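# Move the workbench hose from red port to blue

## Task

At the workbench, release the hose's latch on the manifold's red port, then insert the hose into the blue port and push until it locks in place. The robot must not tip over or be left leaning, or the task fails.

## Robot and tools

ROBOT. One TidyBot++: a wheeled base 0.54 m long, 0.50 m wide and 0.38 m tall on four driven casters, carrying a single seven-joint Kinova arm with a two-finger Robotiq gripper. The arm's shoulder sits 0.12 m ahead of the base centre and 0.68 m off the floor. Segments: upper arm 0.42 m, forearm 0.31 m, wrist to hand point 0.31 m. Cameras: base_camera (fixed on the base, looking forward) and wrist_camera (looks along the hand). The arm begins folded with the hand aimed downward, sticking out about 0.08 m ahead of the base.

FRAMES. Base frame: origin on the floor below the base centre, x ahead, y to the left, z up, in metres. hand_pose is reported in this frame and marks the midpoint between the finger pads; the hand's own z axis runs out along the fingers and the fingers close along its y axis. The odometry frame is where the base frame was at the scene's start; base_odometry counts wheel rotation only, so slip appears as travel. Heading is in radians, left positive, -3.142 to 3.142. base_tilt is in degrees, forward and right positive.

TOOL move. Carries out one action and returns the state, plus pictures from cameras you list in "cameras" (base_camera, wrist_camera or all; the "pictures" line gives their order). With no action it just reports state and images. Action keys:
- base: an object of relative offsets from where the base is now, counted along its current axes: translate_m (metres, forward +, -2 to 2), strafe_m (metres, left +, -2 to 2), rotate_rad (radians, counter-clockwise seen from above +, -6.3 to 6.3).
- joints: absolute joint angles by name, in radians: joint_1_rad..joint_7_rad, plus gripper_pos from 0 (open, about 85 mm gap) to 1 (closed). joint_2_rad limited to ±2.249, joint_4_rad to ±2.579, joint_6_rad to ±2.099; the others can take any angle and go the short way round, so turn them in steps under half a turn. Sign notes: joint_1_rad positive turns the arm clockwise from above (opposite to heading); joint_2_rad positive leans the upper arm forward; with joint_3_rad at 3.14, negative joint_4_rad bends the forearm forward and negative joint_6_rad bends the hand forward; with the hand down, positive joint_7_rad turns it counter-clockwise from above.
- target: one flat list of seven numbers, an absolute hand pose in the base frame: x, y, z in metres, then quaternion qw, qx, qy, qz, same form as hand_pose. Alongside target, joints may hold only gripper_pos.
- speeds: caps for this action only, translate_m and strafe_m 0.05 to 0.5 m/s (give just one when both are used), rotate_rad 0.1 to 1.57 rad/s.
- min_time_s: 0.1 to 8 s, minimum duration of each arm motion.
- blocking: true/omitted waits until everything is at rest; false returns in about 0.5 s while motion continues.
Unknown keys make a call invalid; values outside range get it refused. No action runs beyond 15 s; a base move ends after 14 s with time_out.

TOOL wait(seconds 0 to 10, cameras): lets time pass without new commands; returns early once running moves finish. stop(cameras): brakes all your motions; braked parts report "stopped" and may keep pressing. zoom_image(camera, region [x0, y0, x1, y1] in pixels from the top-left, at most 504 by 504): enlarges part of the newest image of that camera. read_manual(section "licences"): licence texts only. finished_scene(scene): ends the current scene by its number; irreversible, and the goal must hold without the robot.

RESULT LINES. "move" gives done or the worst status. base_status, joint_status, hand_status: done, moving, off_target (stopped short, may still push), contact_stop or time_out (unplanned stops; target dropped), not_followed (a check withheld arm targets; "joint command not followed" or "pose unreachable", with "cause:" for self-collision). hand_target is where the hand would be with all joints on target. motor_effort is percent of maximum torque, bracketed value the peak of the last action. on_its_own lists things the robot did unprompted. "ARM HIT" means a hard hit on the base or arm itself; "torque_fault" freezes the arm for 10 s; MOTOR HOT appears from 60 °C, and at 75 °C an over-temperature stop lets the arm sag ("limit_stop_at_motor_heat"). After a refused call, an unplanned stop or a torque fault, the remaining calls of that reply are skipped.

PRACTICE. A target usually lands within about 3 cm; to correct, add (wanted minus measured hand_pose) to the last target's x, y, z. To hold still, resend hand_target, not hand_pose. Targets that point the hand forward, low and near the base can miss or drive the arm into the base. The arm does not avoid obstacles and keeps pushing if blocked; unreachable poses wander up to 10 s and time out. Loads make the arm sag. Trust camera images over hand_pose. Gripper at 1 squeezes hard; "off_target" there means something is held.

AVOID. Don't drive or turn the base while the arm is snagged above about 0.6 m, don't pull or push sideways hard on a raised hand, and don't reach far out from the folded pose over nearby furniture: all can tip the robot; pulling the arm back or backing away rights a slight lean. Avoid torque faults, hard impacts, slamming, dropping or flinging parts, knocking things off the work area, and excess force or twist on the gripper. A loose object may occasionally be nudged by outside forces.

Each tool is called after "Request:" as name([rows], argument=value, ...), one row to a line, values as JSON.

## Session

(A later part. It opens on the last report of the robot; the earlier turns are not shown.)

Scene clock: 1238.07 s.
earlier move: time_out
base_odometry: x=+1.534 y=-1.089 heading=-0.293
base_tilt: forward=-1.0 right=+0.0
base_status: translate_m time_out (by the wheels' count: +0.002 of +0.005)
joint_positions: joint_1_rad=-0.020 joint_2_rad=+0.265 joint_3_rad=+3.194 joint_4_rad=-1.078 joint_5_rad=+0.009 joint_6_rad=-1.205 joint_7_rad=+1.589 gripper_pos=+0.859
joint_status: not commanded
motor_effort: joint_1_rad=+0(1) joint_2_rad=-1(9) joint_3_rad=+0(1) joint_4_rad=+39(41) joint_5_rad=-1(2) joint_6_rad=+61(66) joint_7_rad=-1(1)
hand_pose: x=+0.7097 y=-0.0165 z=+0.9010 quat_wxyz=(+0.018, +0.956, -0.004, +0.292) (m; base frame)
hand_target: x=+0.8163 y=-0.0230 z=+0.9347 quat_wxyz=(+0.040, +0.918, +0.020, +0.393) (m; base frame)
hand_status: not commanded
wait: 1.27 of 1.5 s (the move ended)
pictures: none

Request:
move(joints={"joint_2_rad":0.28,"joint_4_rad":-1.06,"joint_6_rad":-1.15}, min_time_s=1)

Request:
move(joints={"gripper_pos":0.6}, cameras=["wrist_camera"])

Request:
zoom_image(camera="wrist_camera", region=[260, 270, 370, 370])

Scene clock: 1242.63 s.
move: done
base_odometry: x=+1.535 y=-1.089 heading=-0.292
base_tilt: forward=-0.9 right=+0.0
base_status: not commanded
joint_positions: joint_1_rad=-0.020 joint_2_rad=+0.259 joint_3_rad=+3.194 joint_4_rad=-1.084 joint_5_rad=+0.009 joint_6_rad=-1.207 joint_7_rad=+1.589 gripper_pos=+0.859
joint_status: all done
motor_effort: joint_1_rad=+1(1) joint_2_rad=-16(17) joint_3_rad=+0(1) joint_4_rad=+26(40) joint_5_rad=+0(2) joint_6_rad=+28(61) joint_7_rad=+0(1)
hand_pose: x=+0.7069 y=-0.0166 z=+0.9012 quat_wxyz=(+0.018, +0.956, -0.004, +0.291) (m; base frame)
hand_target: x=+0.7302 y=-0.0239 z=+0.9107 quat_wxyz=(+0.033, +0.947, +0.017, +0.319) (m; base frame)
hand_status: not commanded
pictures: none

Scene clock: 1243.33 s.
move: done
base_odometry: x=+1.535 y=-1.089 heading=-0.292
base_tilt: forward=-0.9 right=+0.0
base_status: not commanded
joint_positions: joint_1_rad=-0.015 joint_2_rad=+0.265 joint_3_rad=+3.196 joint_4_rad=-1.076 joint_5_rad=+0.010 joint_6_rad=-1.165 joint_7_rad=+1.589 gripper_pos=+0.600
joint_status: all done
motor_effort: joint_1_rad=+0(2) joint_2_rad=-23(26) joint_3_rad=+0(2) joint_4_rad=+21(29) joint_5_rad=-1(5) joint_6_rad=+14(29) joint_7_rad=+0(1)
hand_pose: x=+0.7201 y=-0.0208 z=+0.9091 quat_wxyz=(+0.020, +0.950, -0.006, +0.312) (m; base frame)
hand_target: x=+0.7302 y=-0.0239 z=+0.9107 quat_wxyz=(+0.033, +0.947, +0.017, +0.319) (m; base frame)
hand_status: not commanded
pictures: wrist_camera
Images, in order (width x height): wrist_camera 644x476.

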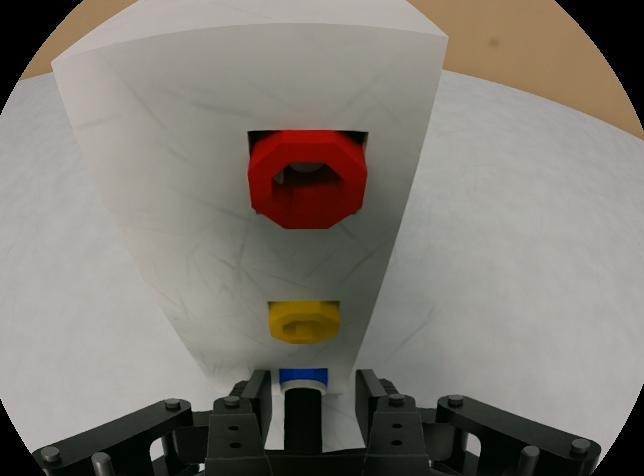

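Scaled by 4.582.

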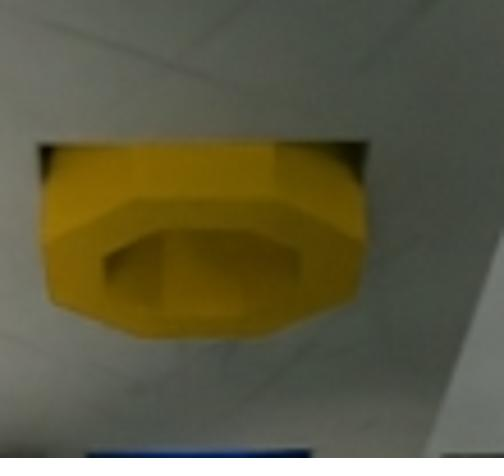

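Seated; released and hand moved forward. Back off and inspect.

Request:
move(base={"translate_m":-0.12}, speeds={"translate_m":0.15}, cameras=["wrist_camera"])

Request:
zoom_image(camera="wrist_camera", region=[250, 100, 370, 220])

Scene clock: 1248.83 s.
move: done
base_odometry: x=+1.420 y=-1.055 heading=-0.292
base_tilt: forward=-0.9 right=+0.0
base_status: done
joint_positions: joint_1_rad=-0.015 joint_2_rad=+0.267 joint_3_rad=+3.196 joint_4_rad=-1.071 joint_5_rad=+0.010 joint_6_rad=-1.159 joint_7_rad=+1.589 gripper_pos=+0.600
joint_status: not commanded
motor_effort: joint_1_rad=+0(2) joint_2_rad=-23(27) joint_3_rad=-1(1) joint_4_rad=+17(20) joint_5_rad=-1(1) joint_6_rad=+5(13) joint_7_rad=+0(0)
hand_pose: x=+0.7231 y=-0.0207 z=+0.9110 quat_wxyz=(+0.021, +0.949, -0.006, +0.316) (m; base frame)
hand_target: x=+0.7302 y=-0.0239 z=+0.9107 quat_wxyz=(+0.033, +0.947, +0.017, +0.319) (m; base frame)
hand_status: not commanded
pictures: wrist_camera
Images, in order (width x height): wrist_camera 644x476.

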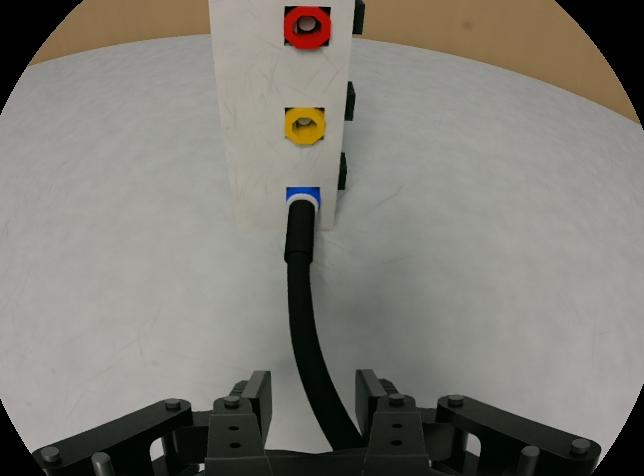

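Scaled by 4.200.

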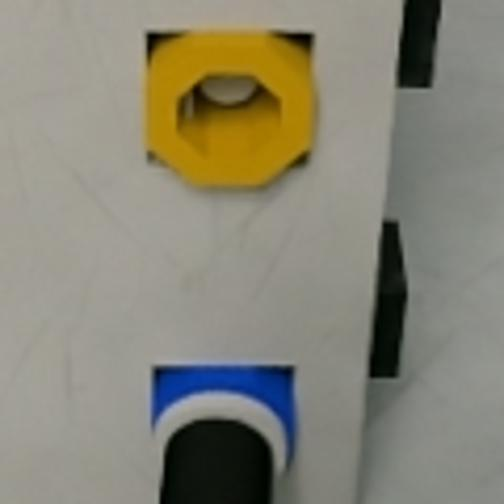

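Request:
finished_scene(scene=1)

The scene is finished: the task was done.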